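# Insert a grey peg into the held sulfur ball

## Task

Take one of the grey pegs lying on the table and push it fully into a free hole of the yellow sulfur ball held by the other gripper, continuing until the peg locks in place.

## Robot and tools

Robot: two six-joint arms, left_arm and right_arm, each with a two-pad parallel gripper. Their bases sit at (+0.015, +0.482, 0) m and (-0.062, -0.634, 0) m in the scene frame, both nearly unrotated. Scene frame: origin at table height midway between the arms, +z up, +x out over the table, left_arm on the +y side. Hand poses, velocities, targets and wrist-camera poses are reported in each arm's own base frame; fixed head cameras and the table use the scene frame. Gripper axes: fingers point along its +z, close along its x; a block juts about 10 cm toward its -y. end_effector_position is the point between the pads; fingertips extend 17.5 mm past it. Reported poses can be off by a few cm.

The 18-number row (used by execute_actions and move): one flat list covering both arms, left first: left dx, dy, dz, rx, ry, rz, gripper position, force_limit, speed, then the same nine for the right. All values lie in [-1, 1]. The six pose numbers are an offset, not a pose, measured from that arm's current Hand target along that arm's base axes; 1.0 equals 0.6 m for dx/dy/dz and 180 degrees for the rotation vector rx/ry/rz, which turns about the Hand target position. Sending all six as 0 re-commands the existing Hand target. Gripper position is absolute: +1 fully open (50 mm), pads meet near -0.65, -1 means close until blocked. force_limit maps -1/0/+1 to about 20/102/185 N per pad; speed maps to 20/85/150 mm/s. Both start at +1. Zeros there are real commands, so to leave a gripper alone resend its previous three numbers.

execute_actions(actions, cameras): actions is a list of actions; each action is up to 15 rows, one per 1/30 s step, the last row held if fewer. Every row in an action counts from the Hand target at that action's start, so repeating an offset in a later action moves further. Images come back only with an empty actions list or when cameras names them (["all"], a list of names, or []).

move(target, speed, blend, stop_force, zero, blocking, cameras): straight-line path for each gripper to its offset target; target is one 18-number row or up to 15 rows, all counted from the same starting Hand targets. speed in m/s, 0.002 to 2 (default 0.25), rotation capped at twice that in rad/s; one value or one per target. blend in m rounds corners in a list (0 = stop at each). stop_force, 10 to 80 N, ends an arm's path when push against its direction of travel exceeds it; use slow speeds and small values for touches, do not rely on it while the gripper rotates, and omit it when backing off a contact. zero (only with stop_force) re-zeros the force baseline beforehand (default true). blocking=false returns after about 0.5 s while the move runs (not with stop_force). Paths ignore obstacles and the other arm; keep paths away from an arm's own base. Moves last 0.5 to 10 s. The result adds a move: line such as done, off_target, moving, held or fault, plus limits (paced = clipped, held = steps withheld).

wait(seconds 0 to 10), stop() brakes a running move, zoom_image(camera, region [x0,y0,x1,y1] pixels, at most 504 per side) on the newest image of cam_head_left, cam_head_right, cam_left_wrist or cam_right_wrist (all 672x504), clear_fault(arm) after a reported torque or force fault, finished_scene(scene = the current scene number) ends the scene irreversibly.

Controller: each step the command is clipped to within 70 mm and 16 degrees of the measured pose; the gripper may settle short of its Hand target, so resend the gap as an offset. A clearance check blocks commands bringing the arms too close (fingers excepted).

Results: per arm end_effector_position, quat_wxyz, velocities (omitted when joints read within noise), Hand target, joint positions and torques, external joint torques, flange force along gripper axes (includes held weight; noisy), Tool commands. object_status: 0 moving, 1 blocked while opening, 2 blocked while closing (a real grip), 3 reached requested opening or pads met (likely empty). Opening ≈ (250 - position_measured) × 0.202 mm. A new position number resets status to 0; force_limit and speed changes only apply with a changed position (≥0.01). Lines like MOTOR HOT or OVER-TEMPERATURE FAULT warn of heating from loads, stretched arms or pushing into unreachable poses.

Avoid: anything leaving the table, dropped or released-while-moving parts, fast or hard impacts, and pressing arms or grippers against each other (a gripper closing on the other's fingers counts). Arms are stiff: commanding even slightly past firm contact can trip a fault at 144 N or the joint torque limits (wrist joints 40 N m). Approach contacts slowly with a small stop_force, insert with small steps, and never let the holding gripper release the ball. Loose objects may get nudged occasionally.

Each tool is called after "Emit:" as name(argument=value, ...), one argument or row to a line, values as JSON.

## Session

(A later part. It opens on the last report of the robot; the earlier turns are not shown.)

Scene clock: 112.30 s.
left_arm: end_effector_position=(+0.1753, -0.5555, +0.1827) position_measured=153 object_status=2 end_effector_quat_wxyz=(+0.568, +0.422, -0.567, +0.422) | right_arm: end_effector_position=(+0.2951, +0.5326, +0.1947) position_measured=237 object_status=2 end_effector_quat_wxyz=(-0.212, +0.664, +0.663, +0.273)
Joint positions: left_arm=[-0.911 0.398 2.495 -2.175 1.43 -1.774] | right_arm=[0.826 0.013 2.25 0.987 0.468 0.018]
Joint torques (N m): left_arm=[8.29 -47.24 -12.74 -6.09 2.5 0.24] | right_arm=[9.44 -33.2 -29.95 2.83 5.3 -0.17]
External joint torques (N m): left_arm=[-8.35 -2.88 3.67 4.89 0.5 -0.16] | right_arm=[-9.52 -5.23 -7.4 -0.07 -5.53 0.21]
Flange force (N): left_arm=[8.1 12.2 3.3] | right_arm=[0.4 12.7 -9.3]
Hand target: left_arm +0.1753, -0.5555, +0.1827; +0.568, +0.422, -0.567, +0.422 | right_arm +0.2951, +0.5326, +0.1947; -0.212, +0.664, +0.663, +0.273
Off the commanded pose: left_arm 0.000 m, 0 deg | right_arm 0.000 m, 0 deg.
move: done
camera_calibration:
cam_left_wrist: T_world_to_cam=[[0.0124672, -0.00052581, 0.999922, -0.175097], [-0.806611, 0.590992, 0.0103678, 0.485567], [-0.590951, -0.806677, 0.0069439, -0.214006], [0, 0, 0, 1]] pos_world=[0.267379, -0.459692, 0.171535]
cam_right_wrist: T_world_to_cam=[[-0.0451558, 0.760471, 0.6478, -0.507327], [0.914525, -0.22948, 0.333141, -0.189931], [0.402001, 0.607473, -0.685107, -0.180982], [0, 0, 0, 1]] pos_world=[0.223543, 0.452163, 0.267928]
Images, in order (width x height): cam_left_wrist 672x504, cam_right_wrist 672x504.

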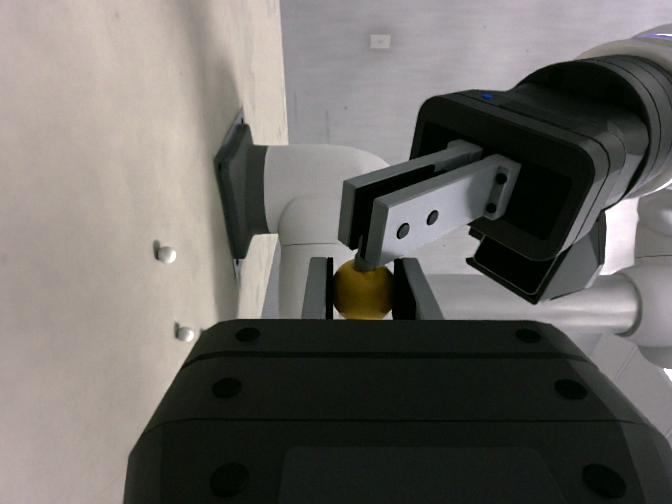

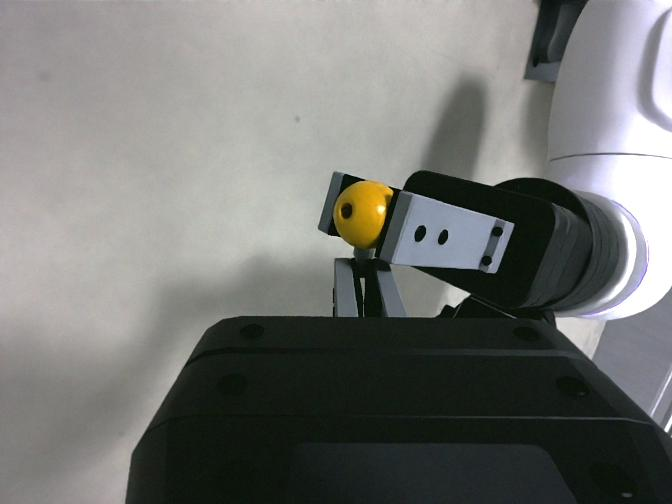

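Emit:
move(
  target=[
    [0,0,0,0,0,0,-1,0.5,-1,-0.001,0,0,0,0,0,-1,-0.4,-1],
  ],
  speed=0.008,
)

Emit:
move(
  target=[
    [0,0,0,0,0,0,-1,0.5,-1,-0.001,0,0,0,0,0,-1,-0.4,-1],
  ],
  speed=0.008,
)

Emit:
move(
  target=[
    [0,0,0,0,0,0,-1,0.5,-1,-0.001,0,0,0,0,0,-1,-0.4,-1],
  ],
  speed=0.008,
)

Emit:
move(
  target=[
    [0,0,0,0,0,0,-1,0.5,-1,-0.001,0,0,0,0,0,-1,-0.4,-1],
  ],
  speed=0.008,
  cameras=["cam_left_wrist","cam_right_wrist"],
)

Emit:
zoom_image(
  camera="cam_left_wrist",
  region=[340, 220, 400, 285],
)

Emit:
zoom_image(
  camera="cam_right_wrist",
  region=[320, 190, 410, 290],
)

Scene clock: 113.57 s.
left_arm: end_effector_position=(+0.1752, -0.5555, +0.1827) position_measured=153 object_status=2 end_effector_quat_wxyz=(+0.568, +0.422, -0.567, +0.422) | right_arm: end_effector_position=(+0.2945, +0.5326, +0.1947) position_measured=237 object_status=2 end_effector_quat_wxyz=(-0.212, +0.664, +0.663, +0.273)
Joint positions: left_arm=[-0.911 0.398 2.495 -2.175 1.43 -1.774] | right_arm=[0.827 0.012 2.251 0.987 0.467 0.019]
Joint torques (N m): left_arm=[15.64 -45.83 -16.62 -9.76 1.1 0.13] | right_arm=[16.96 -34.19 -26.76 3.29 9.47 -0.09]
External joint torques (N m): left_arm=[-15.69 -4.15 7.6 8.56 1.87 -0.06] | right_arm=[-16.91 -4.46 -10.53 -0.53 -9.69 0.14]
Flange force (N): left_arm=[9.6 24.8 6.4] | right_arm=[-2.8 24.4 -8.4]
Hand target: left_arm +0.1753, -0.5555, +0.1827; +0.568, +0.422, -0.567, +0.422 | right_arm +0.2945, +0.5326, +0.1947; -0.212, +0.664, +0.663, +0.273
Off the commanded pose: left_arm 0.000 m, 0 deg | right_arm 0.000 m, 0 deg.
move: done

Scene clock: 114.27 s.
left_arm: end_effector_position=(+0.1752, -0.5555, +0.1827) position_measured=153 object_status=2 end_effector_quat_wxyz=(+0.568, +0.422, -0.567, +0.422) | right_arm: end_effector_position=(+0.2939, +0.5326, +0.1947) position_measured=237 object_status=2 end_effector_quat_wxyz=(-0.212, +0.664, +0.663, +0.273)
Joint positions: left_arm=[-0.911 0.398 2.495 -2.175 1.43 -1.774] | right_arm=[0.828 0.011 2.251 0.986 0.467 0.02]
Joint torques (N m): left_arm=[24.37 -44.63 -20.5 -13.62 -0.32 0.11] | right_arm=[25.52 -35.57 -22.46 3.44 13.82 -0.13]
External joint torques (N m): left_arm=[-24.28 -5.85 11.45 12.42 3.31 -0.03] | right_arm=[-25.32 -3.1 -14.99 -0.69 -14.04 0.18]
Flange force (N): left_arm=[12.4 39.1 11.8] | right_arm=[-5.6 39.3 -6.3]
Hand target: left_arm +0.1753, -0.5555, +0.1827; +0.568, +0.422, -0.567, +0.422 | right_arm +0.2939, +0.5326, +0.1947; -0.212, +0.664, +0.663, +0.273
Off the commanded pose: left_arm 0.000 m, 0 deg | right_arm 0.000 m, 0 deg.
move: done

Scene clock: 114.97 s.
left_arm: end_effector_position=(+0.1753, -0.5555, +0.1827) position_measured=153 object_status=2 end_effector_quat_wxyz=(+0.568, +0.422, -0.567, +0.422) end_effector_velocity=(+0.005, -0.002, +0.002) end_effector_angular_velocity=(-0.004, +0.002, +0.015) | right_arm: end_effector_position=(+0.2931, +0.5326, +0.1947) position_measured=236 object_status=2 end_effector_quat_wxyz=(-0.212, +0.664, +0.663, +0.273) end_effector_velocity=(-0.006, -0.001, -0.003) end_effector_angular_velocity=(-0.004, +0.005, +0.009)
Joint positions: left_arm=[-0.911 0.398 2.495 -2.176 1.43 -1.774] | right_arm=[0.83 0.011 2.252 0.986 0.466 0.021]
Joint velocities: left_arm=[0 -0.001 -0.002 -0.015 0 -0.001] | right_arm=[0.005 -0.002 0.006 -0.001 0.004 -0.001]
Joint torques (N m): left_arm=[22.44 -46.97 -19.6 -13.03 1.27 0.13] | right_arm=[23.48 -35.35 -21.09 3.29 12.95 0.08]
External joint torques (N m): left_arm=[-22.45 -2.95 10.7 11.84 1.7 -0.05] | right_arm=[-23.39 -4.45 -16.6 -0.49 -13.2 -0.03]
Flange force (N): left_arm=[7.4 34.0 11.9] | right_arm=[-2.1 37.8 -7.1]
Hand target: left_arm +0.1753, -0.5555, +0.1827; +0.568, +0.422, -0.567, +0.422 | right_arm +0.2933, +0.5326, +0.1947; -0.212, +0.664, +0.663, +0.273
Off the commanded pose: left_arm 0.000 m, 0 deg | right_arm 0.000 m, 0 deg.
move: done

Scene clock: 115.67 s.
left_arm: end_effector_position=(+0.1752, -0.5555, +0.1827) position_measured=153 object_status=2 end_effector_quat_wxyz=(+0.568, +0.422, -0.567, +0.422) | right_arm: end_effector_position=(+0.2927, +0.5326, +0.1947) position_measured=236 object_status=2 end_effector_quat_wxyz=(-0.212, +0.664, +0.663, +0.273)
Joint positions: left_arm=[-0.911 0.398 2.495 -2.175 1.43 -1.774] | right_arm=[0.83 0.01 2.253 0.986 0.465 0.022]
Joint torques (N m): left_arm=[22.23 -47.08 -20.04 -12.71 1.26 0.17] | right_arm=[22.81 -33.13 -20.64 2.94 12.76 -0.12]
External joint torques (N m): left_arm=[-22.31 -2.97 11.02 11.51 1.72 -0.1] | right_arm=[-22.85 -4.85 -16.69 -0.19 -12.99 0.17]
Flange force (N): left_arm=[7.3 34.8 12.0] | right_arm=[-1.3 36.7 -7.4]
Hand target: left_arm +0.1753, -0.5555, +0.1827; +0.568, +0.422, -0.567, +0.422 | right_arm +0.2927, +0.5326, +0.1947; -0.212, +0.664, +0.663, +0.273
Off the commanded pose: left_arm 0.000 m, 0 deg | right_arm 0.000 m, 0 deg.
move: done
camera_calibration:
cam_left_wrist: T_world_to_cam=[[0.0124672, -0.00052581, 0.999922, -0.175097], [-0.806611, 0.590992, 0.0103678, 0.485567], [-0.590951, -0.806677, 0.0069439, -0.214006], [0, 0, 0, 1]] pos_world=[0.267379, -0.459692, 0.171535]
cam_right_wrist: T_world_to_cam=[[-0.0451558, 0.760471, 0.6478, -0.507435], [0.914525, -0.22948, 0.333141, -0.187736], [0.402001, 0.607473, -0.685107, -0.180017], [0, 0, 0, 1]] pos_world=[0.221143, 0.452163, 0.267928]
Images, in order (width x height): cam_left_wrist 672x504, cam_right_wrist 672x504.

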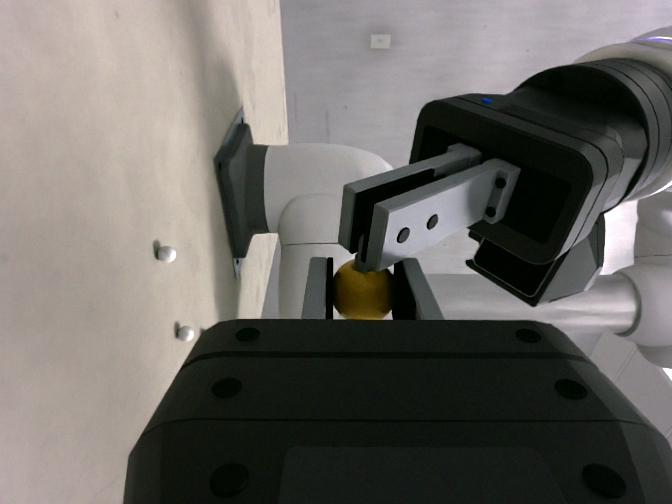

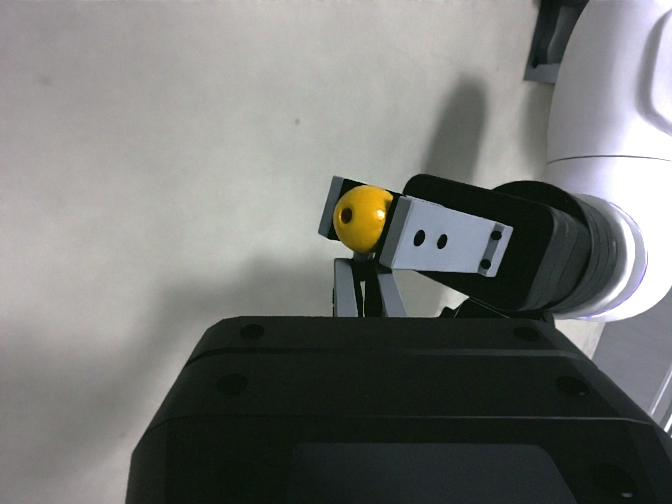

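Scaled by 7.754 from the camera's 672x504 image, which has a finer 960x720 frame.

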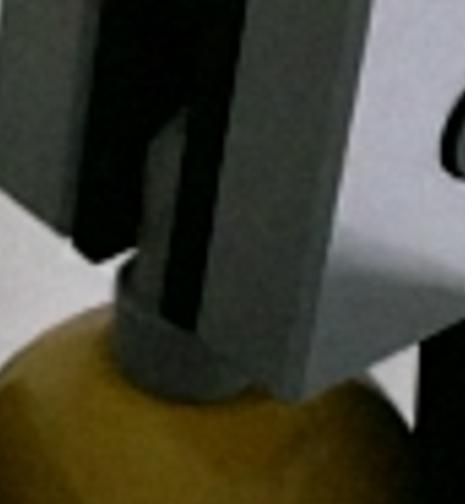

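Scaled by 5.040 from the camera's 672x504 image, which has a finer 960x720 frame.

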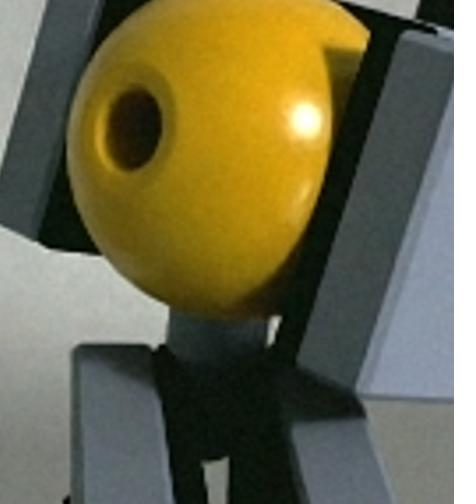

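Emit:
execute_actions(
  actions=[
    [[0,0,0,0,0,0,-1,0.5,-1,0,0,0,0,0,0,-0.35,1,-1]],
  ],
)

Emit:
move(
  target=[
    [0,0,0,0,0,0,-1,0.5,-1,0.007,0,0,0,0,0,-0.35,1,-1],
  ],
  speed=0.02,
  cameras=["cam_left_wrist","cam_right_wrist"],
)

Emit:
zoom_image(
  camera="cam_left_wrist",
  region=[340, 220, 400, 285],
)

Emit:
zoom_image(
  camera="cam_right_wrist",
  region=[320, 190, 410, 290],
)

Scene clock: 117.03 s.
left_arm: end_effector_position=(+0.1754, -0.5555, +0.1827) position_measured=153 object_status=2 end_effector_quat_wxyz=(+0.568, +0.422, -0.567, +0.422) | right_arm: end_effector_position=(+0.2926, +0.5326, +0.1947) position_measured=205 object_status=3 end_effector_quat_wxyz=(-0.212, +0.664, +0.663, +0.273)
Joint positions: left_arm=[-0.911 0.398 2.495 -2.176 1.43 -1.774] | right_arm=[0.831 0.01 2.253 0.986 0.466 0.022]
Joint torques (N m): left_arm=[-0.47 -44.87 -8.64 -2.36 1.88 0.09] | right_arm=[2.88 -35.37 -39.7 3.62 0.79 -0.08]
External joint torques (N m): left_arm=[0.43 -5.11 -0.58 1.14 1.1 -0.01] | right_arm=[-2.83 -2.96 2.31 -0.86 -1.02 0.13]
Flange force (N): left_arm=[12.0 -0.2 -5.3] | right_arm=[-4.6 -1.4 -9.5]
Hand target: left_arm +0.1753, -0.5555, +0.1827; +0.568, +0.422, -0.567, +0.422 | right_arm +0.2927, +0.5326, +0.1947; -0.212, +0.664, +0.663, +0.273
Off the commanded pose: left_arm 0.000 m, 0 deg | right_arm 0.000 m, 0 deg.

Scene clock: 117.73 s.
left_arm: end_effector_position=(+0.1753, -0.5555, +0.1827) position_measured=153 object_status=2 end_effector_quat_wxyz=(+0.568, +0.422, -0.567, +0.422) | right_arm: end_effector_position=(+0.2968, +0.5326, +0.1947) position_measured=205 object_status=3 end_effector_quat_wxyz=(-0.212, +0.664, +0.663, +0.273)
Joint positions: left_arm=[-0.911 0.398 2.495 -2.176 1.43 -1.774] | right_arm=[0.823 0.014 2.249 0.987 0.47 0.015]
Joint torques (N m): left_arm=[-1.78 -46.97 -7.39 -1.48 3.13 0.15] | right_arm=[0.26 -34.22 -37.91 2.98 0.08 0.16]
External joint torques (N m): left_arm=[1.72 -3.13 -1.74 0.27 -0.14 -0.07] | right_arm=[-0.14 -4.57 0.6 -0.23 -0.28 -0.11]
Flange force (N): left_arm=[8.9 -4.1 -3.6] | right_arm=[-1.3 -4.5 -8.8]
Hand target: left_arm +0.1753, -0.5555, +0.1827; +0.568, +0.422, -0.567, +0.422 | right_arm +0.2969, +0.5326, +0.1947; -0.212, +0.664, +0.663, +0.273
Off the commanded pose: left_arm 0.000 m, 0 deg | right_arm 0.000 m, 0 deg.
move: done
camera_calibration:
cam_left_wrist: T_world_to_cam=[[0.0124673, -0.000525152, 0.999922, -0.175098], [-0.806658, 0.590927, 0.010368, 0.485571], [-0.590887, -0.806725, 0.00694367, -0.213905], [0, 0, 0, 1]] pos_world=[0.267479, -0.459592, 0.171535]
cam_right_wrist: T_world_to_cam=[[-0.0451558, 0.760471, 0.6478, -0.50725], [0.914525, -0.22948, 0.333141, -0.191486], [0.402001, 0.607473, -0.685107, -0.181665], [0, 0, 0, 1]] pos_world=[0.225243, 0.452163, 0.267928]
Images, in order (width x height): cam_left_wrist 672x504, cam_right_wrist 672x504.

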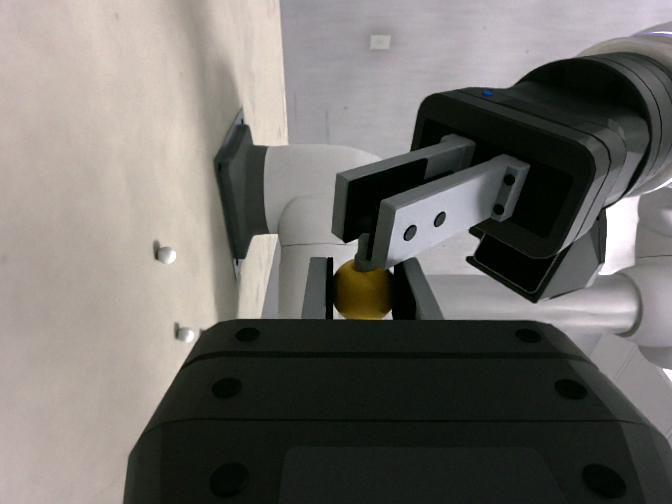

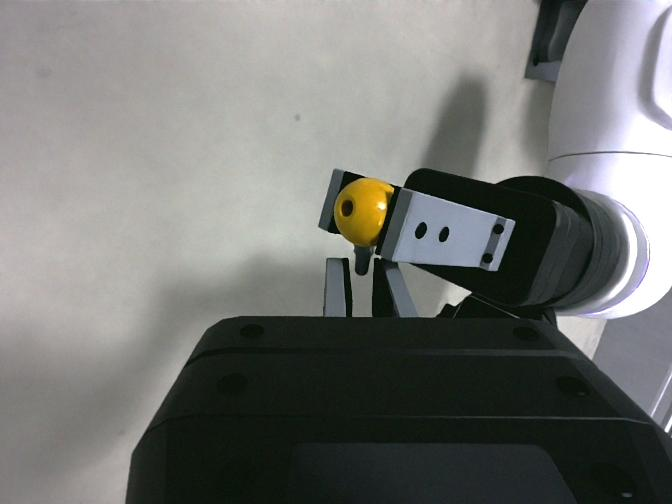

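Scaled by 7.754 from the camera's 672x504 image, which has a finer 960x720 frame.

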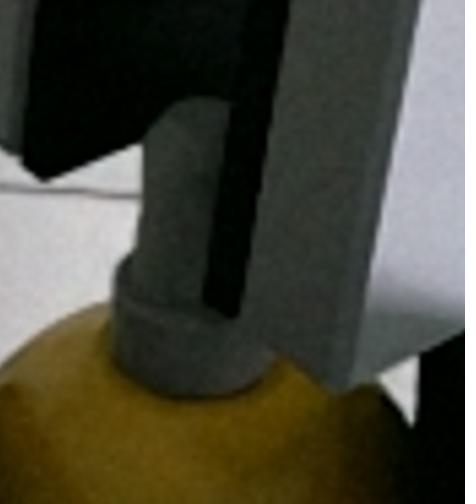

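Scaled by 5.040 from the camera's 672x504 image, which has a finer 960x720 frame.

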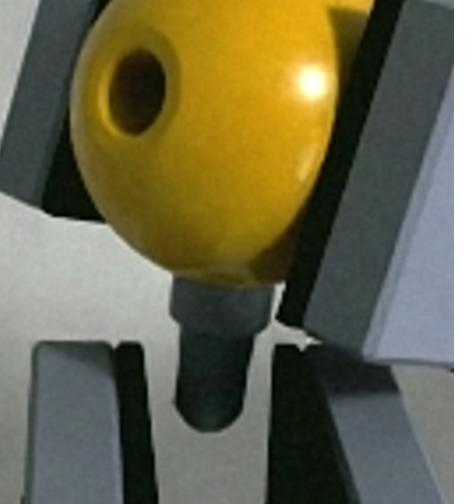

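Emit:
move(
  target=[
    [0,0,0,0,0,0,-1,0.5,-1,-0.001,-0.0011,0,0,0,-0.0194,-0.35,1,-1],
  ],
  speed=0.02,
)

Emit:
execute_actions(
  actions=[
    [[0,0,0,0,0,0,-1,0.5,-1,0,0,0,0,0,0,-1,-1,-1]],
    [[0,0,0,0,0,0,-1,0.5,-1,0,0,0,0,0,0,-1,-1,-1]],
  ],
  cameras=["cam_left_wrist","cam_right_wrist"],
)

Emit:
zoom_image(
  camera="cam_left_wrist",
  region=[340, 220, 400, 285],
)

Emit:
zoom_image(
  camera="cam_right_wrist",
  region=[320, 190, 410, 290],
)

Emit:
move(
  target=[
    [0,0,0,0,0,0,-1,0.5,-1,0.0012,0,0,0,0,0,-1,-1,-1],
  ],
  speed=0.006,
  cameras=["cam_left_wrist","cam_right_wrist"],
)

Emit:
zoom_image(
  camera="cam_left_wrist",
  region=[340, 220, 400, 285],
)

Emit:
zoom_image(
  camera="cam_right_wrist",
  region=[320, 190, 410, 290],
)

Scene clock: 123.60 s.
left_arm: end_effector_position=(+0.1753, -0.5555, +0.1827) position_measured=153 object_status=2 end_effector_quat_wxyz=(+0.568, +0.422, -0.567, +0.422) | right_arm: end_effector_position=(+0.2963, +0.5320, +0.1947) position_measured=205 object_status=3 end_effector_quat_wxyz=(-0.204, +0.684, +0.642, +0.279)
Joint positions: left_arm=[-0.911 0.398 2.495 -2.176 1.43 -1.774] | right_arm=[0.845 0.004 2.259 0.965 0.417 0.098]
Joint torques (N m): left_arm=[-1.89 -46.68 -7.48 -1.49 3.15 0.14] | right_arm=[0.26 -32.27 -37.85 3.08 -0.13 -0.04]
External joint torques (N m): left_arm=[2.03 -3.53 -1.56 0.28 -0.17 -0.06] | right_arm=[-0.32 -5.88 0.25 -0.34 -0.26 0.08]
Flange force (N): left_arm=[9.9 -4.1 -4.5] | right_arm=[0.0 0.0 0.0]
Hand target: left_arm +0.1753, -0.5555, +0.1827; +0.568, +0.422, -0.567, +0.422 | right_arm +0.2963, +0.5320, +0.1947; -0.204, +0.684, +0.642, +0.279
Off the commanded pose: left_arm 0.000 m, 0 deg | right_arm 0.000 m, 0 deg.
move: done

Scene clock: 124.80 s.
left_arm: end_effector_position=(+0.1753, -0.5555, +0.1827) position_measured=153 object_status=2 end_effector_quat_wxyz=(+0.568, +0.422, -0.567, +0.422) | right_arm: end_effector_position=(+0.2963, +0.5320, +0.1947) position_measured=231 object_status=2 end_effector_quat_wxyz=(-0.204, +0.684, +0.642, +0.279)
Joint positions: left_arm=[-0.911 0.398 2.495 -2.176 1.43 -1.774] | right_arm=[0.845 0.004 2.259 0.965 0.417 0.098]
Joint torques (N m): left_arm=[-1.28 -47.4 -7.39 -1.54 3.48 0.18] | right_arm=[-0.09 -31.99 -36.43 2.73 0.05 0]
External joint torques (N m): left_arm=[1.24 -2.71 -1.67 0.33 -0.49 -0.11] | right_arm=[0.14 -5.86 -1.01 -0.01 -0.43 0.05]
External joint torques at the end of the 1st action: left_arm=[1.49 -2.54 -1.62 0.39 -0.46 -0.18] | right_arm=[-0.07 -5.84 -0.8 -0.06 -0.34 0.19]
Flange force (N): left_arm=[8.4 -3.8 -2.3] | right_arm=[0.0 0.0 0.0]
Flange force at the end of the 1st action (N): left_arm=[8.1 -4.3 -3.0] | right_arm=[0.0 0.0 0.0]
Hand target: left_arm +0.1753, -0.5555, +0.1827; +0.568, +0.422, -0.567, +0.422 | right_arm +0.2963, +0.5320, +0.1947; -0.204, +0.684, +0.642, +0.279
Off the commanded pose: left_arm 0.000 m, 0 deg | right_arm 0.000 m, 0 deg.
camera_calibration:
cam_left_wrist: T_world_to_cam=[[0.0124083, -0.00060659, 0.999923, -0.175118], [-0.806611, 0.590991, 0.010368, 0.485567], [-0.590952, -0.806678, 0.00684391, -0.213988], [0, 0, 0, 1]] pos_world=[0.26738, -0.459692, 0.171535]
cam_right_wrist: T_world_to_cam=[[0.00128424, 0.761842, 0.647762, -0.521183], [0.898842, -0.284775, 0.333146, -0.157055], [0.438271, 0.581807, -0.685141, -0.17806], [0, 0, 0, 1]] pos_world=[0.219876, 0.45593, 0.267928]
Images, in order (width x height): cam_left_wrist 672x504, cam_right_wrist 672x504.

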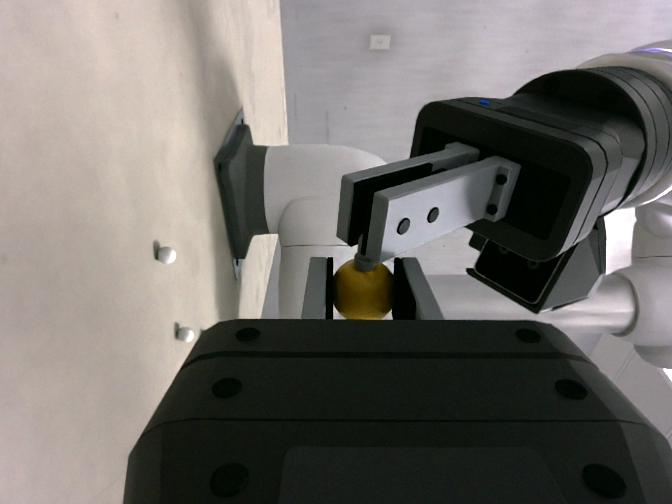

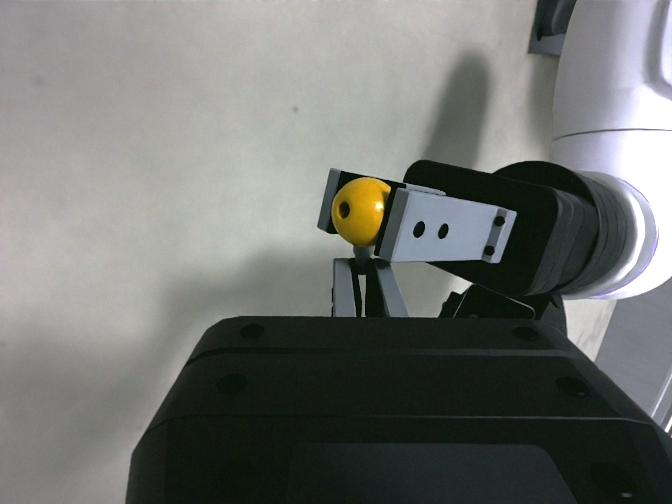

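Scaled by 7.754 from the camera's 672x504 image, which has a finer 960x720 frame.

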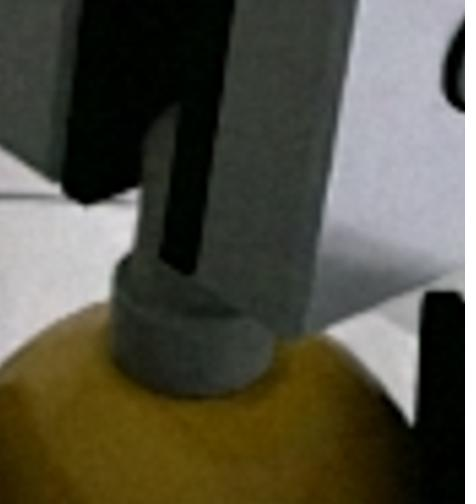

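Scaled by 5.040 from the camera's 672x504 image, which has a finer 960x720 frame.

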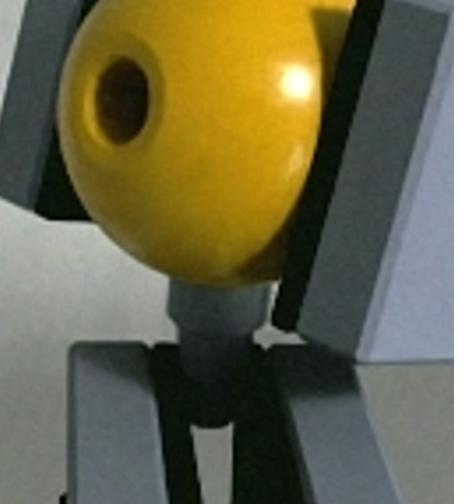

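Scene clock: 125.50 s.
left_arm: end_effector_position=(+0.1753, -0.5555, +0.1827) position_measured=153 object_status=2 end_effector_quat_wxyz=(+0.568, +0.422, -0.567, +0.422) | right_arm: end_effector_position=(+0.2970, +0.5320, +0.1947) position_measured=231 object_status=2 end_effector_quat_wxyz=(-0.204, +0.684, +0.642, +0.279)
Joint positions: left_arm=[-0.911 0.398 2.495 -2.176 1.43 -1.774] | right_arm=[0.844 0.005 2.258 0.966 0.418 0.097]
Joint torques (N m): left_arm=[-6.74 -47.26 -4.36 1.07 3.86 0.23] | right_arm=[-5.28 -32.23 -40.67 2.73 -2.97 -0.06]
External joint torques (N m): left_arm=[6.82 -2.92 -4.72 -2.28 -0.87 -0.15] | right_arm=[5.17 -5.75 3.2 0.01 2.58 0.11]
Flange force (N): left_arm=[9.2 -12.9 -5.9] | right_arm=[0.0 0.0 0.0]
Hand target: left_arm +0.1753, -0.5555, +0.1827; +0.568, +0.422, -0.567, +0.422 | right_arm +0.2970, +0.5320, +0.1947; -0.204, +0.684, +0.642, +0.279
Off the commanded pose: left_arm 0.000 m, 0 deg | right_arm 0.000 m, 0 deg.
move: done
camera_calibration:
cam_left_wrist: T_world_to_cam=[[0.0124083, -0.00060659, 0.999923, -0.175118], [-0.806611, 0.590991, 0.010368, 0.485567], [-0.590952, -0.806678, 0.00684391, -0.213988], [0, 0, 0, 1]] pos_world=[0.26738, -0.459692, 0.171535]
cam_right_wrist: T_world_to_cam=[[0.00127316, 0.761846, 0.647757, -0.521182], [0.898842, -0.284766, 0.333154, -0.157691], [0.438271, 0.581807, -0.685141, -0.178367], [0, 0, 0, 1]] pos_world=[0.220576, 0.45593, 0.267928]
Images, in order (width x height): cam_left_wrist 672x504, cam_right_wrist 672x504.

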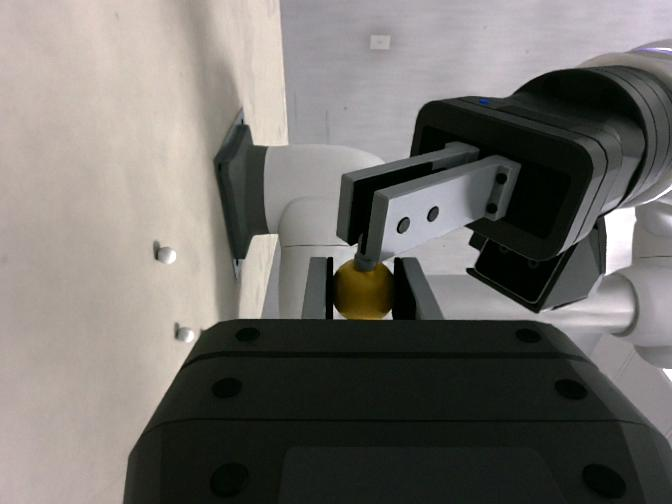

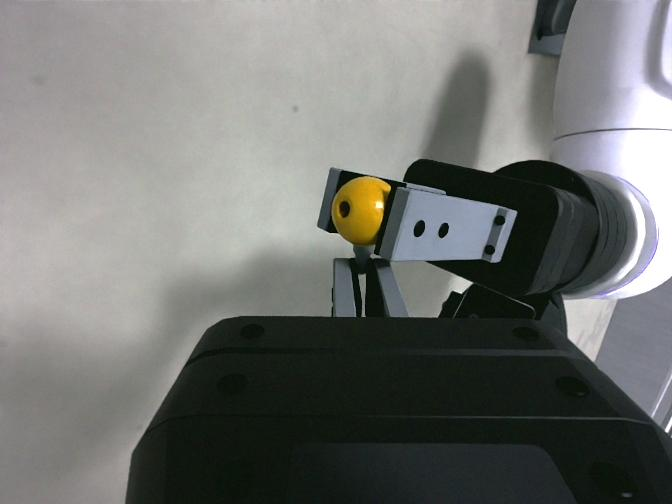

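Scaled by 7.754 from the camera's 672x504 image, which has a finer 960x720 frame.

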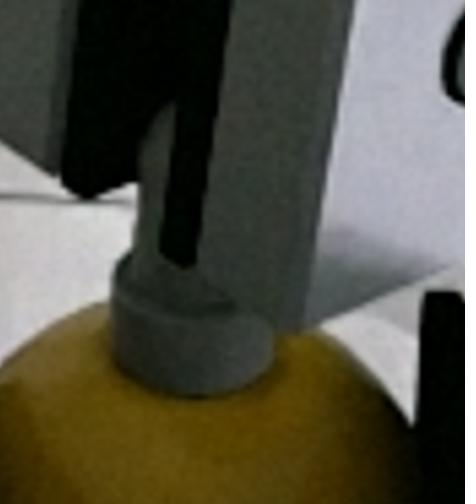

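Scaled by 5.040 from the camera's 672x504 image, which has a finer 960x720 frame.

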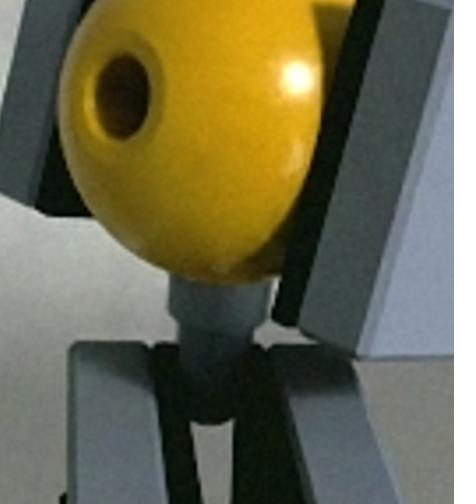

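Emit:
execute_actions(
  actions=[
    [[0,0,0,0,0,0,-1,0.5,-1,0,0,0,0,0,0,-0.35,-0.99,-1]],
  ],
)

Emit:
move(
  target=[
    [0,0,0,0,0,0,-1,0.5,-1,0.083,0.0,0.02,0,0,0,-0.35,-0.99,-1],
  ],
  speed=0.1,
  cameras=["cam_left_wrist","cam_right_wrist"],
)

Emit:
zoom_image(
  camera="cam_left_wrist",
  region=[340, 220, 400, 285],
)

Emit:
zoom_image(
  camera="cam_right_wrist",
  region=[330, 0, 430, 90],
)

Scene clock: 127.67 s.
left_arm: end_effector_position=(+0.1753, -0.5555, +0.1827) position_measured=153 object_status=2 end_effector_quat_wxyz=(+0.568, +0.422, -0.567, +0.422) | right_arm: end_effector_position=(+0.2970, +0.5320, +0.1947) position_measured=205 object_status=3 end_effector_quat_wxyz=(-0.204, +0.684, +0.642, +0.279)
Joint positions: left_arm=[-0.911 0.398 2.495 -2.176 1.43 -1.774] | right_arm=[0.844 0.005 2.258 0.966 0.418 0.097]
Joint torques (N m): left_arm=[-1.83 -46.86 -7.6 -1.48 3.14 0.19] | right_arm=[0.46 -32.71 -37.83 2.94 -0.13 -0.06]
External joint torques (N m): left_arm=[1.76 -3.06 -1.45 0.28 -0.16 -0.12] | right_arm=[-0.2 -5.71 0.31 -0.23 -0.24 0.11]
Flange force (N): left_arm=[8.8 -3.9 -3.9] | right_arm=[0.0 0.0 0.0]
Hand target: left_arm +0.1753, -0.5555, +0.1827; +0.568, +0.422, -0.567, +0.422 | right_arm +0.2970, +0.5320, +0.1947; -0.204, +0.684, +0.642, +0.279
Off the commanded pose: left_arm 0.000 m, 0 deg | right_arm 0.000 m, 0 deg.

Scene clock: 128.57 s.
left_arm: end_effector_position=(+0.1753, -0.5555, +0.1827) position_measured=153 object_status=2 end_effector_quat_wxyz=(+0.568, +0.422, -0.567, +0.422) | right_arm: end_effector_position=(+0.3467, +0.5320, +0.2067) position_measured=205 object_status=3 end_effector_quat_wxyz=(-0.204, +0.684, +0.642, +0.279)
Joint positions: left_arm=[-0.911 0.398 2.495 -2.176 1.43 -1.774] | right_arm=[0.764 0.04 2.194 0.942 0.485 0.068]
Joint torques (N m): left_arm=[-1.82 -47 -7.61 -1.57 3.09 0.19] | right_arm=[0.16 -36.67 -37.83 3.11 -0.06 -0.17]
External joint torques (N m): left_arm=[1.89 -3.09 -1.41 0.36 -0.11 -0.12] | right_arm=[0.08 -5.81 -0.17 -0.17 -0.25 0.22]
Flange force (N): left_arm=[8.8 -4.1 -4.4] | right_arm=[0.8 -5.4 -10.8]
Hand target: left_arm +0.1753, -0.5555, +0.1827; +0.568, +0.422, -0.567, +0.422 | right_arm +0.3468, +0.5320, +0.2067; -0.204, +0.684, +0.642, +0.279
Off the commanded pose: left_arm 0.000 m, 0 deg | right_arm 0.000 m, 0 deg.
move: done
camera_calibration:
cam_left_wrist: T_world_to_cam=[[0.0124677, -0.000526155, 0.999922, -0.175097], [-0.806611, 0.590992, 0.0103683, 0.485567], [-0.590951, -0.806677, 0.0069439, -0.214006], [0, 0, 0, 1]] pos_world=[0.267379, -0.459692, 0.171535]
cam_right_wrist: T_world_to_cam=[[0.00118154, 0.76182, 0.647788, -0.52899], [0.898855, -0.284699, 0.333176, -0.206491], [0.438245, 0.581874, -0.685102, -0.192005], [0, 0, 0, 1]] pos_world=[0.270376, 0.45593, 0.279928]
Images, in order (width x height): cam_left_wrist 672x504, cam_right_wrist 672x504.

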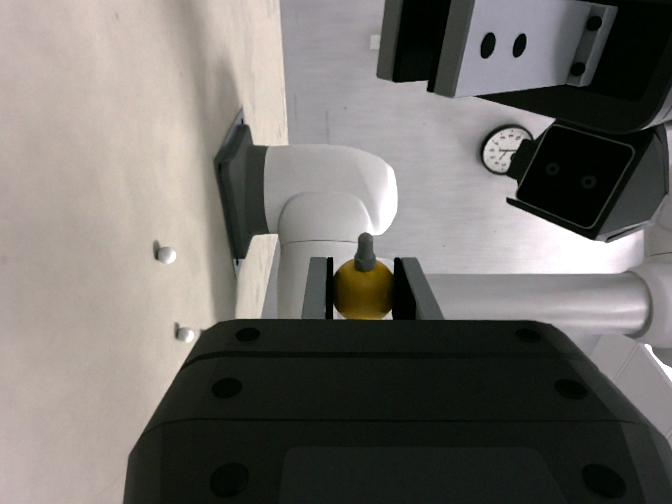

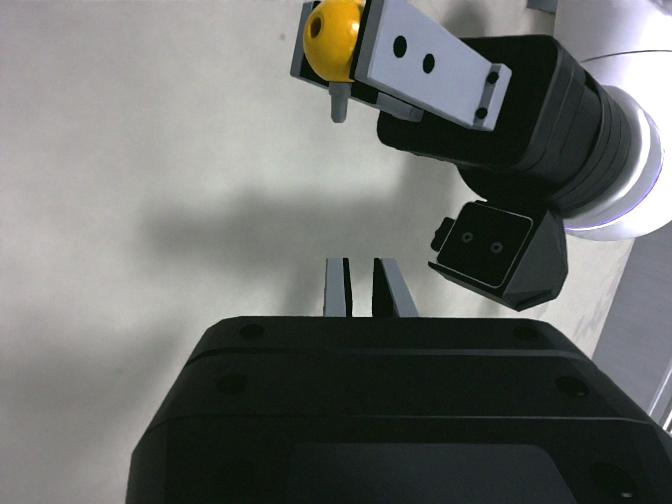

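Scaled by 7.754 from the camera's 672x504 image, which has a finer 960x720 frame.

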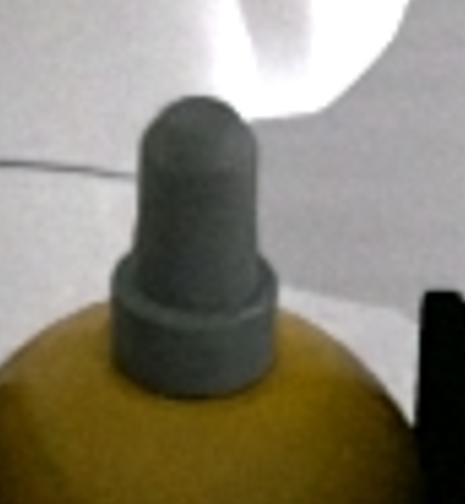

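Scaled by 5.040 from the camera's 672x504 image, which has a finer 960x720 frame.

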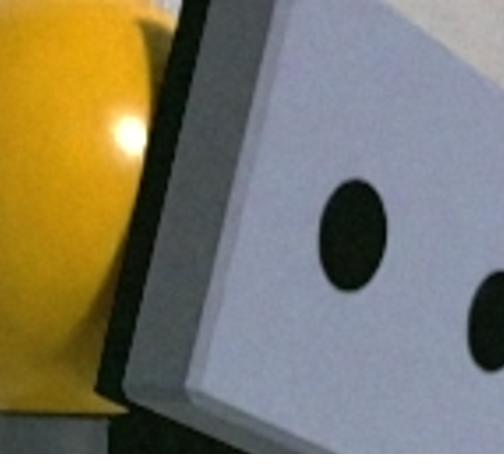

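Emit:
zoom_image(
  camera="cam_right_wrist",
  region=[310, 50, 370, 130],
)

Emit:
zoom_image(
  camera="cam_left_wrist",
  region=[345, 250, 385, 290],
)

Scaled by 6.300 from the camera's 672x504 image, which has a finer 960x720 frame.

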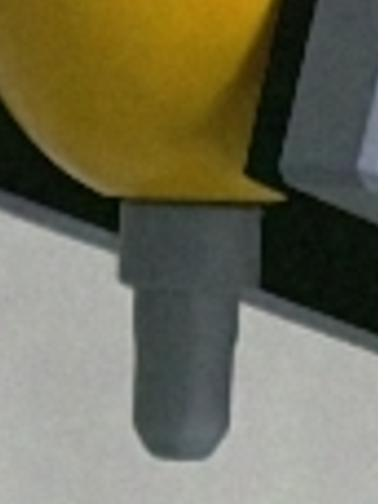

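Scaled by 12.600 from the camera's 672x504 image, which has a finer 960x720 frame.

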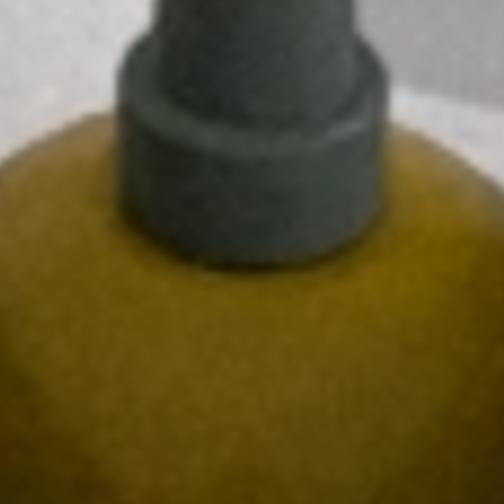

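Emit:
move(
  target=[
    [0,0,0,0,0,0,-1,0.5,-1,-0.05,0,-0.02,0,0,0,-1,-0.4,0],
  ],
  speed=0.08,
)

Emit:
move(
  target=[
    [0,0,0,0,0,0,-1,0.5,-1,-0.0213,0,0,0,0,0,-1,-0.4,0],
  ],
  speed=0.03,
)

Emit:
move(
  target=[
    [0,0,0,0,0,0,-1,0.5,-1,-0.0055,0,0,0,0,0,-1,-0.4,0],
  ],
  speed=0.006,
)

Emit:
move(
  target=[
    [0,0,0,0,0,0,-1,0.5,-1,-0.0025,0,0,0,0,0,-1,-0.4,0],
  ],
  speed=0.006,
  cameras=["cam_left_wrist","cam_right_wrist"],
)

Emit:
zoom_image(
  camera="cam_left_wrist",
  region=[340, 210, 400, 285],
)

Scene clock: 130.37 s.
left_arm: end_effector_position=(+0.1753, -0.5555, +0.1827) position_measured=153 object_status=2 end_effector_quat_wxyz=(+0.568, +0.422, -0.567, +0.422) | right_arm: end_effector_position=(+0.3168, +0.5320, +0.1947) position_measured=252 object_status=3 end_effector_quat_wxyz=(-0.204, +0.684, +0.642, +0.279)
Joint positions: left_arm=[-0.911 0.398 2.495 -2.176 1.43 -1.774] | right_arm=[0.811 0.024 2.238 0.975 0.439 0.063]
Joint torques (N m): left_arm=[-1.55 -46.99 -7.49 -1.54 3.16 0.2] | right_arm=[1.16 -34.89 -37.85 3.09 -0.08 -0.05]
External joint torques (N m): left_arm=[1.52 -2.99 -1.56 0.33 -0.18 -0.13] | right_arm=[-1.08 -4.98 0.4 -0.36 -0.23 0.1]
Flange force (N): left_arm=[8.7 -3.8 -3.4] | right_arm=[-1.0 -2.8 -11.3]
Hand target: left_arm +0.1753, -0.5555, +0.1827; +0.568, +0.422, -0.567, +0.422 | right_arm +0.3168, +0.5320, +0.1947; -0.204, +0.684, +0.642, +0.279
Off the commanded pose: left_arm 0.000 m, 0 deg | right_arm 0.000 m, 0 deg.
move: done

Scene clock: 131.13 s.
left_arm: end_effector_position=(+0.1753, -0.5555, +0.1827) position_measured=153 object_status=2 end_effector_quat_wxyz=(+0.568, +0.422, -0.567, +0.422) | right_arm: end_effector_position=(+0.3040, +0.5320, +0.1947) position_measured=252 object_status=3 end_effector_quat_wxyz=(-0.204, +0.684, +0.642, +0.279)
Joint positions: left_arm=[-0.911 0.398 2.495 -2.176 1.43 -1.774] | right_arm=[0.832 0.012 2.251 0.97 0.426 0.084]
Joint torques (N m): left_arm=[-1.51 -47.16 -7.59 -1.53 3.14 0.14] | right_arm=[0.75 -32.72 -37.29 2.98 -0.02 -0.07]
External joint torques (N m): left_arm=[1.52 -3.05 -1.51 0.32 -0.14 -0.07] | right_arm=[-0.71 -6.29 -0.24 -0.24 -0.33 0.12]
Flange force (N): left_arm=[8.6 -3.6 -3.4] | right_arm=[-0.1 -3.9 -13.2]
Hand target: left_arm +0.1753, -0.5555, +0.1827; +0.568, +0.422, -0.567, +0.422 | right_arm +0.3040, +0.5320, +0.1947; -0.204, +0.684, +0.642, +0.279
Off the commanded pose: left_arm 0.000 m, 0 deg | right_arm 0.000 m, 0 deg.
move: done

Scene clock: 131.90 s.
left_arm: end_effector_position=(+0.1753, -0.5555, +0.1827) position_measured=153 object_status=2 end_effector_quat_wxyz=(+0.568, +0.422, -0.567, +0.422) | right_arm: end_effector_position=(+0.3008, +0.5320, +0.1947) position_measured=252 object_status=3 end_effector_quat_wxyz=(-0.204, +0.684, +0.642, +0.279)
Joint positions: left_arm=[-0.911 0.398 2.495 -2.176 1.43 -1.774] | right_arm=[0.838 0.008 2.254 0.968 0.422 0.09]
Joint torques (N m): left_arm=[0.69 -46.67 -8.59 -2.61 2.91 0.16] | right_arm=[2.65 -32.35 -36.39 3.01 1.1 -0.08]
External joint torques (N m): left_arm=[-0.71 -3.51 -0.46 1.41 0.07 -0.09] | right_arm=[-2.57 -5.55 -0.93 -0.3 -1.46 0.12]
Flange force (N): left_arm=[9.7 0.0 -2.2] | right_arm=[-0.9 -0.7 -11.6]
Hand target: left_arm +0.1753, -0.5555, +0.1827; +0.568, +0.422, -0.567, +0.422 | right_arm +0.3007, +0.5320, +0.1947; -0.204, +0.684, +0.642, +0.279
Off the commanded pose: left_arm 0.000 m, 0 deg | right_arm 0.000 m, 0 deg.
move: done

Scene clock: 132.60 s.
left_arm: end_effector_position=(+0.1752, -0.5554, +0.1827) position_measured=153 object_status=2 end_effector_quat_wxyz=(+0.568, +0.422, -0.567, +0.422) | right_arm: end_effector_position=(+0.2993, +0.5320, +0.1947) position_measured=252 object_status=3 end_effector_quat_wxyz=(-0.204, +0.684, +0.642, +0.279)
Joint positions: left_arm=[-0.911 0.398 2.495 -2.175 1.43 -1.774] | right_arm=[0.84 0.007 2.256 0.967 0.42 0.093]
Joint torques (N m): left_arm=[16.31 -45.99 -16.97 -10.07 1.03 0.14] | right_arm=[16.86 -33.89 -26.35 3.26 9.54 -0.1]
External joint torques (N m): left_arm=[-16.38 -4.04 7.84 8.86 1.96 -0.07] | right_arm=[-16.79 -4.34 -11.08 -0.54 -9.9 0.15]
Flange force (N): left_arm=[9.3 25.7 7.0] | right_arm=[0.0 0.0 0.0]
Hand target: left_arm +0.1753, -0.5555, +0.1827; +0.568, +0.422, -0.567, +0.422 | right_arm +0.2992, +0.5320, +0.1947; -0.204, +0.684, +0.642, +0.279
Off the commanded pose: left_arm 0.000 m, 0 deg | right_arm 0.000 m, 0 deg.
move: done
camera_calibration:
cam_left_wrist: T_world_to_cam=[[0.0124672, -0.000527676, 0.999922, -0.175098], [-0.806528, 0.591105, 0.0103678, 0.485538], [-0.591064, -0.806595, 0.00694382, -0.213857], [0, 0, 0, 1]] pos_world=[0.26738, -0.459592, 0.171535]
cam_right_wrist: T_world_to_cam=[[0.00135223, 0.76182, 0.647787, -0.521199], [0.898802, -0.284885, 0.333159, -0.159696], [0.438352, 0.581782, -0.685111, -0.17939], [0, 0, 0, 1]] pos_world=[0.222876, 0.455931, 0.267928]
Images, in order (width x height): cam_left_wrist 672x504, cam_right_wrist 672x504.

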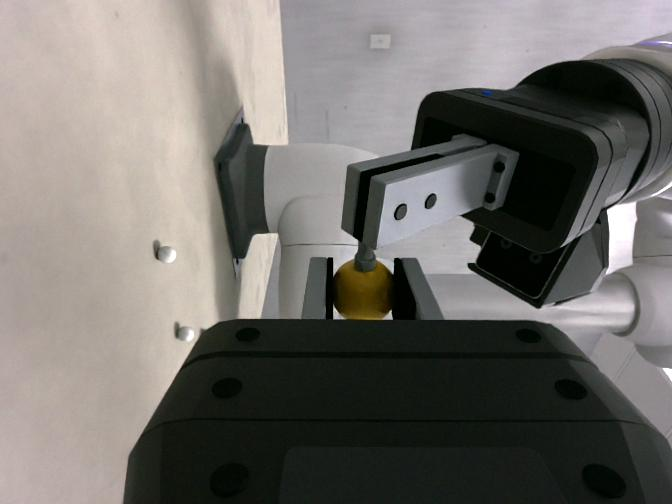

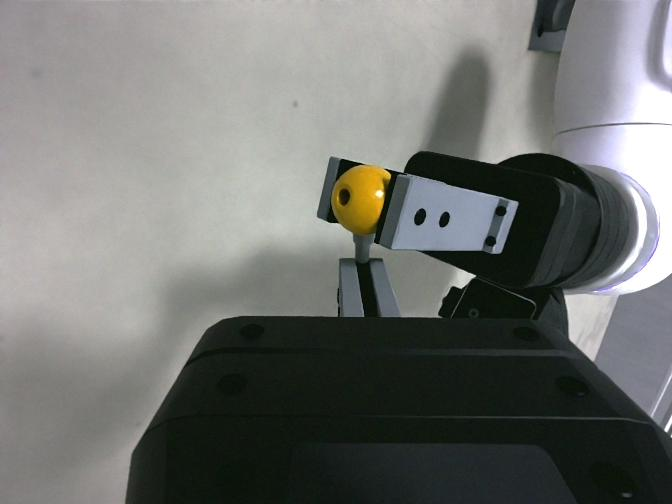

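Scaled by 6.720 from the camera's 672x504 image, which has a finer 960x720 frame.

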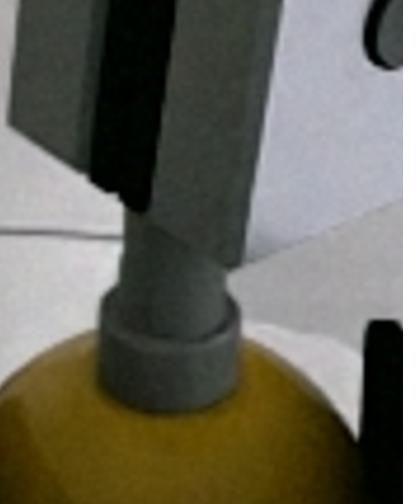

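Emit:
move(
  target=[
    [0,0,0,0,0,0,-1,0.5,-1,-0.002,0,0,0,0,0,-1,-0.4,0],
  ],
  speed=0.006,
)

Emit:
move(
  target=[
    [0,0,0,0,0,0,-1,0.5,-1,0.08,0,0.02,0,0,0,-1,-0.4,0],
  ],
  speed=0.08,
  cameras=["cam_left_wrist","cam_right_wrist"],
)

Emit:
zoom_image(
  camera="cam_right_wrist",
  region=[310, 50, 370, 130],
)

Emit:
zoom_image(
  camera="cam_left_wrist",
  region=[345, 250, 385, 290],
)

Scene clock: 133.73 s.
left_arm: end_effector_position=(+0.1752, -0.5555, +0.1827) position_measured=153 object_status=2 end_effector_quat_wxyz=(+0.568, +0.422, -0.567, +0.422) | right_arm: end_effector_position=(+0.2981, +0.5320, +0.1947) position_measured=252 object_status=3 end_effector_quat_wxyz=(-0.204, +0.684, +0.642, +0.279)
Joint positions: left_arm=[-0.911 0.398 2.495 -2.175 1.43 -1.774] | right_arm=[0.842 0.006 2.257 0.966 0.419 0.095]
Joint torques (N m): left_arm=[31.54 -44.31 -25.12 -17.54 -1.26 0.08] | right_arm=[32.33 -35.79 -18.25 3.96 17.79 -0.08]
External joint torques (N m): left_arm=[-31.54 -5.88 15.96 16.32 4.25 -0.01] | right_arm=[-32.34 -2.05 -19.09 -1.24 -18.16 0.13]
Flange force (N): left_arm=[11.6 51.2 14.5] | right_arm=[0.0 0.0 0.0]
Hand target: left_arm +0.1753, -0.5555, +0.1827; +0.568, +0.422, -0.567, +0.422 | right_arm +0.2980, +0.5320, +0.1947; -0.204, +0.684, +0.642, +0.279
Off the commanded pose: left_arm 0.000 m, 0 deg | right_arm 0.000 m, 0 deg.
move: done

Scene clock: 134.70 s.
left_arm: end_effector_position=(+0.1753, -0.5555, +0.1827) position_measured=153 object_status=2 end_effector_quat_wxyz=(+0.568, +0.422, -0.567, +0.422) | right_arm: end_effector_position=(+0.3459, +0.5320, +0.2067) position_measured=252 object_status=3 end_effector_quat_wxyz=(-0.204, +0.684, +0.642, +0.279)
Joint positions: left_arm=[-0.911 0.398 2.495 -2.176 1.43 -1.774] | right_arm=[0.766 0.039 2.195 0.941 0.484 0.069]
Joint torques (N m): left_arm=[-1.92 -46.77 -7.39 -1.58 3.16 0.14] | right_arm=[1.93 -37.21 -38.83 3.16 0.18 -0.09]
External joint torques (N m): left_arm=[1.89 -3.18 -1.72 0.38 -0.18 -0.07] | right_arm=[-1.87 -5.1 0.73 -0.2 -0.5 0.14]
Flange force (N): left_arm=[9.1 -4.5 -4.2] | right_arm=[-3.0 -2.8 -10.8]
Hand target: left_arm +0.1753, -0.5555, +0.1827; +0.568, +0.422, -0.567, +0.422 | right_arm +0.3460, +0.5320, +0.2067; -0.204, +0.684, +0.642, +0.279
Off the commanded pose: left_arm 0.000 m, 0 deg | right_arm 0.000 m, 0 deg.
move: done
camera_calibration:
cam_left_wrist: T_world_to_cam=[[0.0124673, -0.000525152, 0.999922, -0.175098], [-0.806658, 0.590927, 0.010368, 0.485571], [-0.590887, -0.806725, 0.00694367, -0.213905], [0, 0, 0, 1]] pos_world=[0.267479, -0.459592, 0.171535]
cam_right_wrist: T_world_to_cam=[[0.00121518, 0.761864, 0.647736, -0.529004], [0.898842, -0.284716, 0.333196, -0.205767], [0.438271, 0.581807, -0.685142, -0.19162], [0, 0, 0, 1]] pos_world=[0.269576, 0.45593, 0.279928]
Images, in order (width x height): cam_left_wrist 672x504, cam_right_wrist 672x504.

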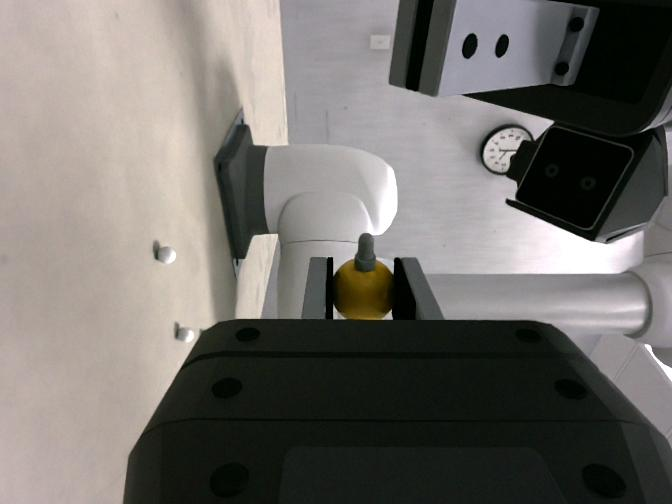

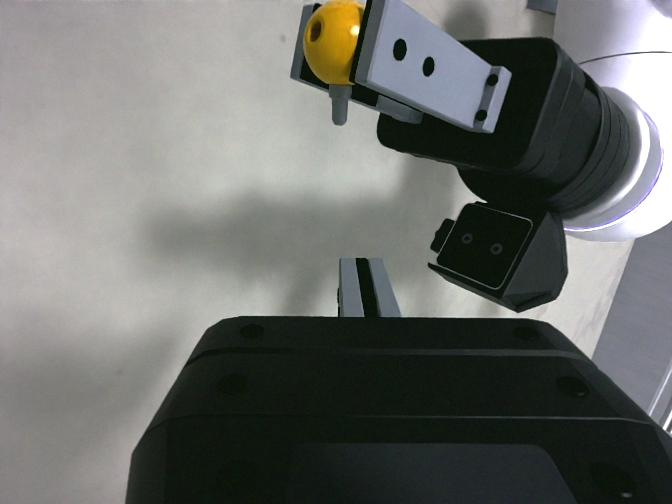

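Scaled by 6.300 from the camera's 672x504 image, which has a finer 960x720 frame.

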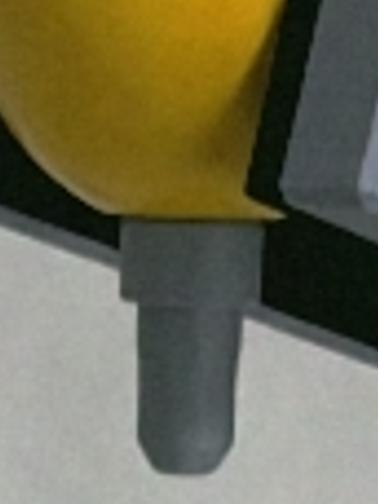

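Scaled by 12.600 from the camera's 672x504 image, which has a finer 960x720 frame.

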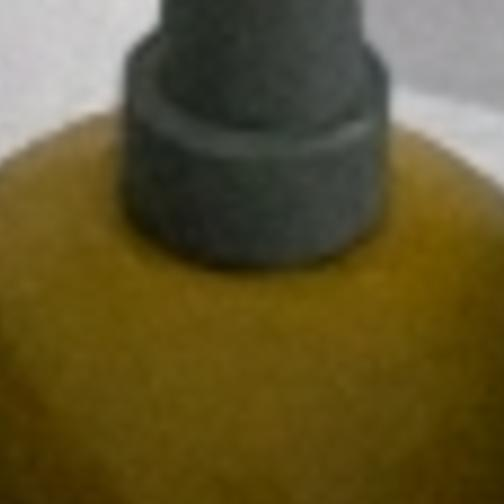

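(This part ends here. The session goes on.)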